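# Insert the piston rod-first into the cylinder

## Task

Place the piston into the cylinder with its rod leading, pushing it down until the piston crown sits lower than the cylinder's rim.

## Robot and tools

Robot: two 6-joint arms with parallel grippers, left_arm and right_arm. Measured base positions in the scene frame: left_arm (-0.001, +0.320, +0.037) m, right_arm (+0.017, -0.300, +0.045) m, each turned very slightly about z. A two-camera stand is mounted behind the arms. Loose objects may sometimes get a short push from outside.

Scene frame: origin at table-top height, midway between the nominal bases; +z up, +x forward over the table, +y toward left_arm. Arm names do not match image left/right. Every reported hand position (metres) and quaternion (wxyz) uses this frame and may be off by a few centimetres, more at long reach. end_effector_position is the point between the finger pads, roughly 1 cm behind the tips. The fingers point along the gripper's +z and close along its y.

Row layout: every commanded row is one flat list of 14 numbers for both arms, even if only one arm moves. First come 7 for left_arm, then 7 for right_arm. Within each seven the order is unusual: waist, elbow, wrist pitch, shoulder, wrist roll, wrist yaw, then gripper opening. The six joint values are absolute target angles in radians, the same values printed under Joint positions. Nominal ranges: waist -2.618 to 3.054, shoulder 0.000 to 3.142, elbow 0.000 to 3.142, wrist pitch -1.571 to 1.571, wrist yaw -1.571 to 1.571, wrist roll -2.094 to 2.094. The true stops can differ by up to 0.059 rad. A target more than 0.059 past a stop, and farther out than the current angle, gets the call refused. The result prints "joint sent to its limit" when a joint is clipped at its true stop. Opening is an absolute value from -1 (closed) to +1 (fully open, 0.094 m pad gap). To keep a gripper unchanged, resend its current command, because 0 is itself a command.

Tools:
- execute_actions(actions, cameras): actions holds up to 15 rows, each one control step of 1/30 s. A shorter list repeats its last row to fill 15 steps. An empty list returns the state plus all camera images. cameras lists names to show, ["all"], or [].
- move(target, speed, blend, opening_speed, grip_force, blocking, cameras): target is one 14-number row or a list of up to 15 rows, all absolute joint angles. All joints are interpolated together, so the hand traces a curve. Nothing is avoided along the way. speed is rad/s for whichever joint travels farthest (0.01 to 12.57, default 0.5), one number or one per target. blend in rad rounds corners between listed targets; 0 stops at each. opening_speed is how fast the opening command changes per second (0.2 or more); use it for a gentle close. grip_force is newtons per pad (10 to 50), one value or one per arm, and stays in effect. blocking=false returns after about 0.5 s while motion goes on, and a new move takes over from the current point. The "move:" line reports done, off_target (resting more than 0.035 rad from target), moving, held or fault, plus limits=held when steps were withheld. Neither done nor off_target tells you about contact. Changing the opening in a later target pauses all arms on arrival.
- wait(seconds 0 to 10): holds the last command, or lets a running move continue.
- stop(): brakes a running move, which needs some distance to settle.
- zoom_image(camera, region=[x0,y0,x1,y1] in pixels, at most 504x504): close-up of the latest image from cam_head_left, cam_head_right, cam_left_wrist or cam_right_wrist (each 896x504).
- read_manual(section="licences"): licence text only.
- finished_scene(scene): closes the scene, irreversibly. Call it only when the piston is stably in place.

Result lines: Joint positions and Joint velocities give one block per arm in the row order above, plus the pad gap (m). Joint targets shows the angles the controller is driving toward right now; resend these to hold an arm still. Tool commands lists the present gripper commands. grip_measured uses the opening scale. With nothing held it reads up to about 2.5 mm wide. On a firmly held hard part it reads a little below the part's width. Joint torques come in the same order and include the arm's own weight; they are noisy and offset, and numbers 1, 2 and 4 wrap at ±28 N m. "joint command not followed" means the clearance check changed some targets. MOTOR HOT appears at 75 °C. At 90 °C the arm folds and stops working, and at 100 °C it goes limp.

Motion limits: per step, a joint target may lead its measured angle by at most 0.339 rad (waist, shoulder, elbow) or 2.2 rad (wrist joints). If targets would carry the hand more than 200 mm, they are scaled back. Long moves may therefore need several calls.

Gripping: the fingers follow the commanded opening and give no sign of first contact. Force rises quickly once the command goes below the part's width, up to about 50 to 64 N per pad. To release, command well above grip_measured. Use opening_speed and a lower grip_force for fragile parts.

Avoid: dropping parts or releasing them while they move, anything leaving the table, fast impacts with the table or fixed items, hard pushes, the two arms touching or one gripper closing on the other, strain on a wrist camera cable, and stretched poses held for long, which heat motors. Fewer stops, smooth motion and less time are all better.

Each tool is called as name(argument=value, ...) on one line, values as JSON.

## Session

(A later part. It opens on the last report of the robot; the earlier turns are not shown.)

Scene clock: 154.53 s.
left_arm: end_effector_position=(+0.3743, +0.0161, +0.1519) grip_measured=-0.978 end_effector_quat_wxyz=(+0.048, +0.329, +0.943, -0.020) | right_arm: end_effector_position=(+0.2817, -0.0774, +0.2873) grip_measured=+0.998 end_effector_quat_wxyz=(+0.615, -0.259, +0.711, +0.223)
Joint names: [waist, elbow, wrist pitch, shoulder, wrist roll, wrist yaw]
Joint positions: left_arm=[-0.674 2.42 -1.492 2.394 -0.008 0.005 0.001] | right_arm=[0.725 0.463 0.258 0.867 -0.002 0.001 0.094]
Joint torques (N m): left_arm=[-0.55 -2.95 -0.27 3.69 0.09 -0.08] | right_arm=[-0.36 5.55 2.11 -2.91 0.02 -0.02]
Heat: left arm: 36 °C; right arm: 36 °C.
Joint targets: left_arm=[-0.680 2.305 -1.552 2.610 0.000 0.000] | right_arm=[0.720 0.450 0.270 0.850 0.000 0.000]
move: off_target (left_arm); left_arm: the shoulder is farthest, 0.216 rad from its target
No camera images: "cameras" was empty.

move(target=[-0.680,2.285,-1.555,2.640,0,0,-0.98,0.7204,0.45,0.27,0.85,0,0,1.0], speed=0.06, cameras=[])

Scene clock: 155.80 s.
left_arm: end_effector_position=(+0.3726, +0.0176, +0.1194) grip_measured=-0.982 end_effector_quat_wxyz=(+0.016, +0.330, +0.944, -0.008) | right_arm: end_effector_position=(+0.2817, -0.0774, +0.2873) grip_measured=+0.998 end_effector_quat_wxyz=(+0.615, -0.259, +0.711, +0.223)
Joint names: [waist, elbow, wrist pitch, shoulder, wrist roll, wrist yaw]
Joint positions: left_arm=[-0.674 2.397 -1.479 2.452 -0.007 0.004 0.001] | right_arm=[0.725 0.463 0.258 0.867 -0.002 0.001 0.094]
Joint torques (N m): left_arm=[-0.55 -2.67 -0.53 1.13 0.08 -0.07] | right_arm=[-0.44 5.59 2.13 -2.85 0.03 -0.01]
Heat: left arm: 36 °C; right arm: 36 °C.
Joint targets: left_arm=[-0.680 2.285 -1.555 2.640 0.000 0.000] | right_arm=[0.720 0.450 0.270 0.850 0.000 0.000]
move: off_target (left_arm); left_arm: the shoulder is farthest, 0.188 rad from its target
No camera images: "cameras" was empty.

move(target=[-0.680,2.420,-1.450,2.240,0,0,-0.98,0.7204,0.45,0.27,0.85,0,0,1.0], speed=0.25, cameras=["cam_right_wrist", "cam_left_wrist"])

zoom_image(camera="cam_right_wrist", region=[360, 150, 560, 350])

zoom_image(camera="cam_left_wrist", region=[310, 40, 630, 400])

Scene clock: 158.60 s.
left_arm: end_effector_position=(+0.3748, +0.0159, +0.2045) grip_measured=-0.982 end_effector_quat_wxyz=(+0.109, +0.328, +0.937, -0.041) | right_arm: end_effector_position=(+0.2817, -0.0774, +0.2873) grip_measured=+0.998 end_effector_quat_wxyz=(+0.615, -0.259, +0.711, +0.223)
Joint names: [waist, elbow, wrist pitch, shoulder, wrist roll, wrist yaw]
Joint positions: left_arm=[-0.674 2.402 -1.467 2.272 -0.007 0.004 0.001] | right_arm=[0.725 0.463 0.258 0.867 -0.002 0.001 0.094]
Joint torques (N m): left_arm=[-0.57 7.1 0.57 -13.31 0.08 -0.06] | right_arm=[-0.43 5.59 2.14 -2.88 0.04 -0.02]
Heat: left arm: 36 °C; right arm: 36 °C.
Joint targets: left_arm=[-0.680 2.420 -1.450 2.240 0.000 0.000] | right_arm=[0.720 0.450 0.270 0.850 0.000 0.000]
move: done
camera_calibration:
cam_left_wrist: T_world_to_cam=[[-0.660481, -0.749449, -0.045725, 0.270231], [-0.692208, 0.584181, 0.423769, 0.169494], [-0.290882, 0.311543, -0.904615, 0.409985], [0, 0, 0, 1]] pos_world=[0.415065, -0.0242192, 0.311408]
cam_right_wrist: T_world_to_cam=[[0.66286, -0.74755, -0.0422526, -0.232655], [-0.565952, -0.463291, -0.681953, 0.327291], [0.490219, 0.475953, -0.730174, 0.232259], [0, 0, 0, 1]] pos_world=[0.225591, -0.132834, 0.382957]
Images, in order (width x height): cam_left_wrist 896x504, cam_right_wrist 896x504.

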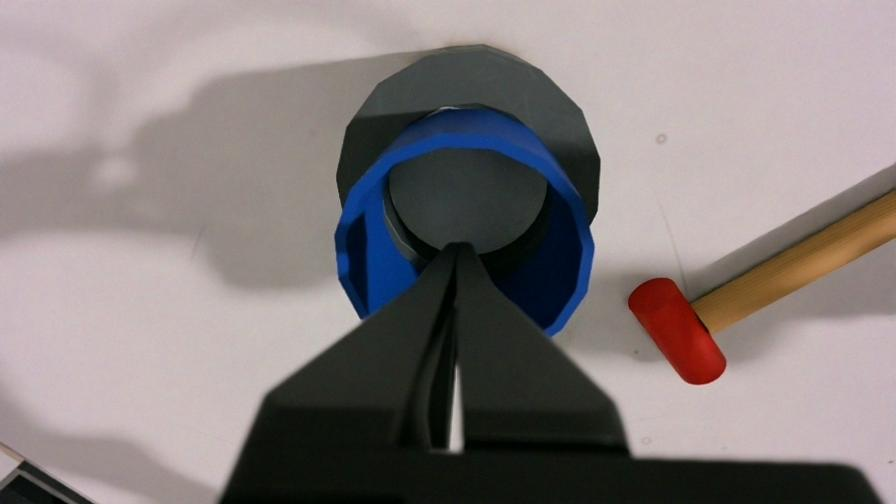

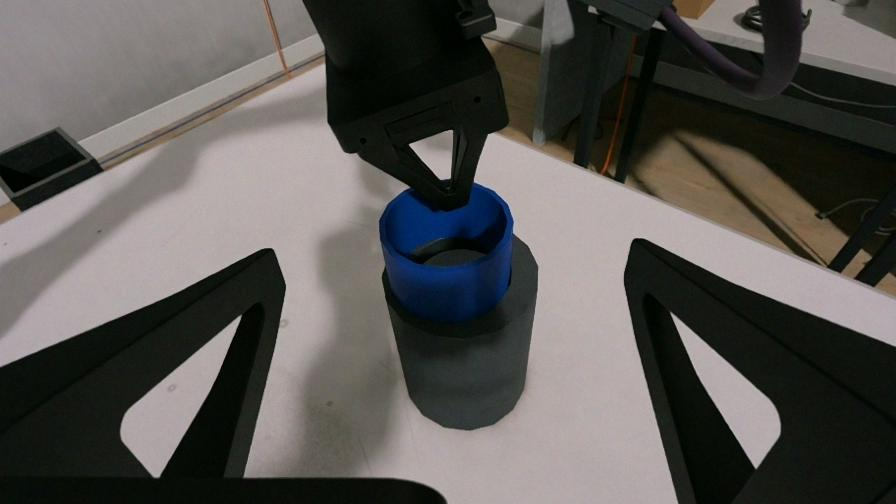

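Scaled by 2.520 from the camera's 896x504 image, which has a finer 1280x720 frame.

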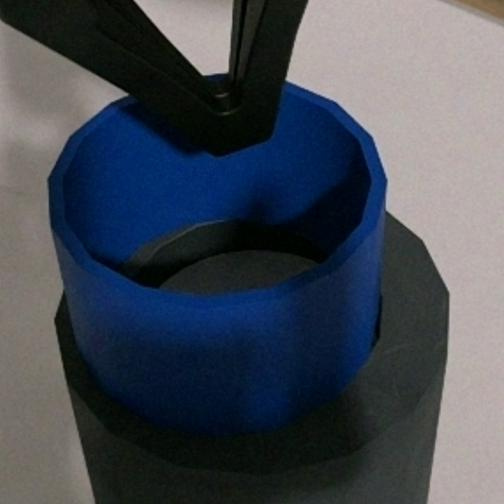

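Scaled by 1.400 from the camera's 896x504 image, which has a finer 1280x720 frame.

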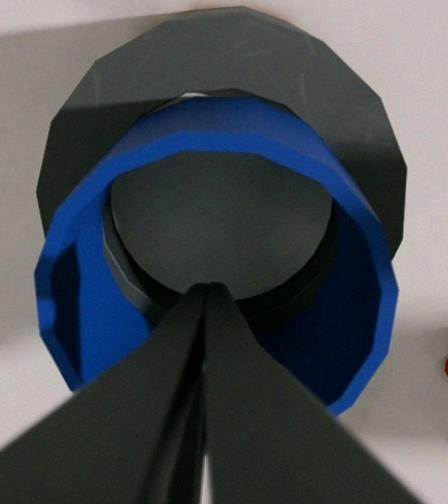

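finished_scene(scene=2)

The scene is finished: the task was done.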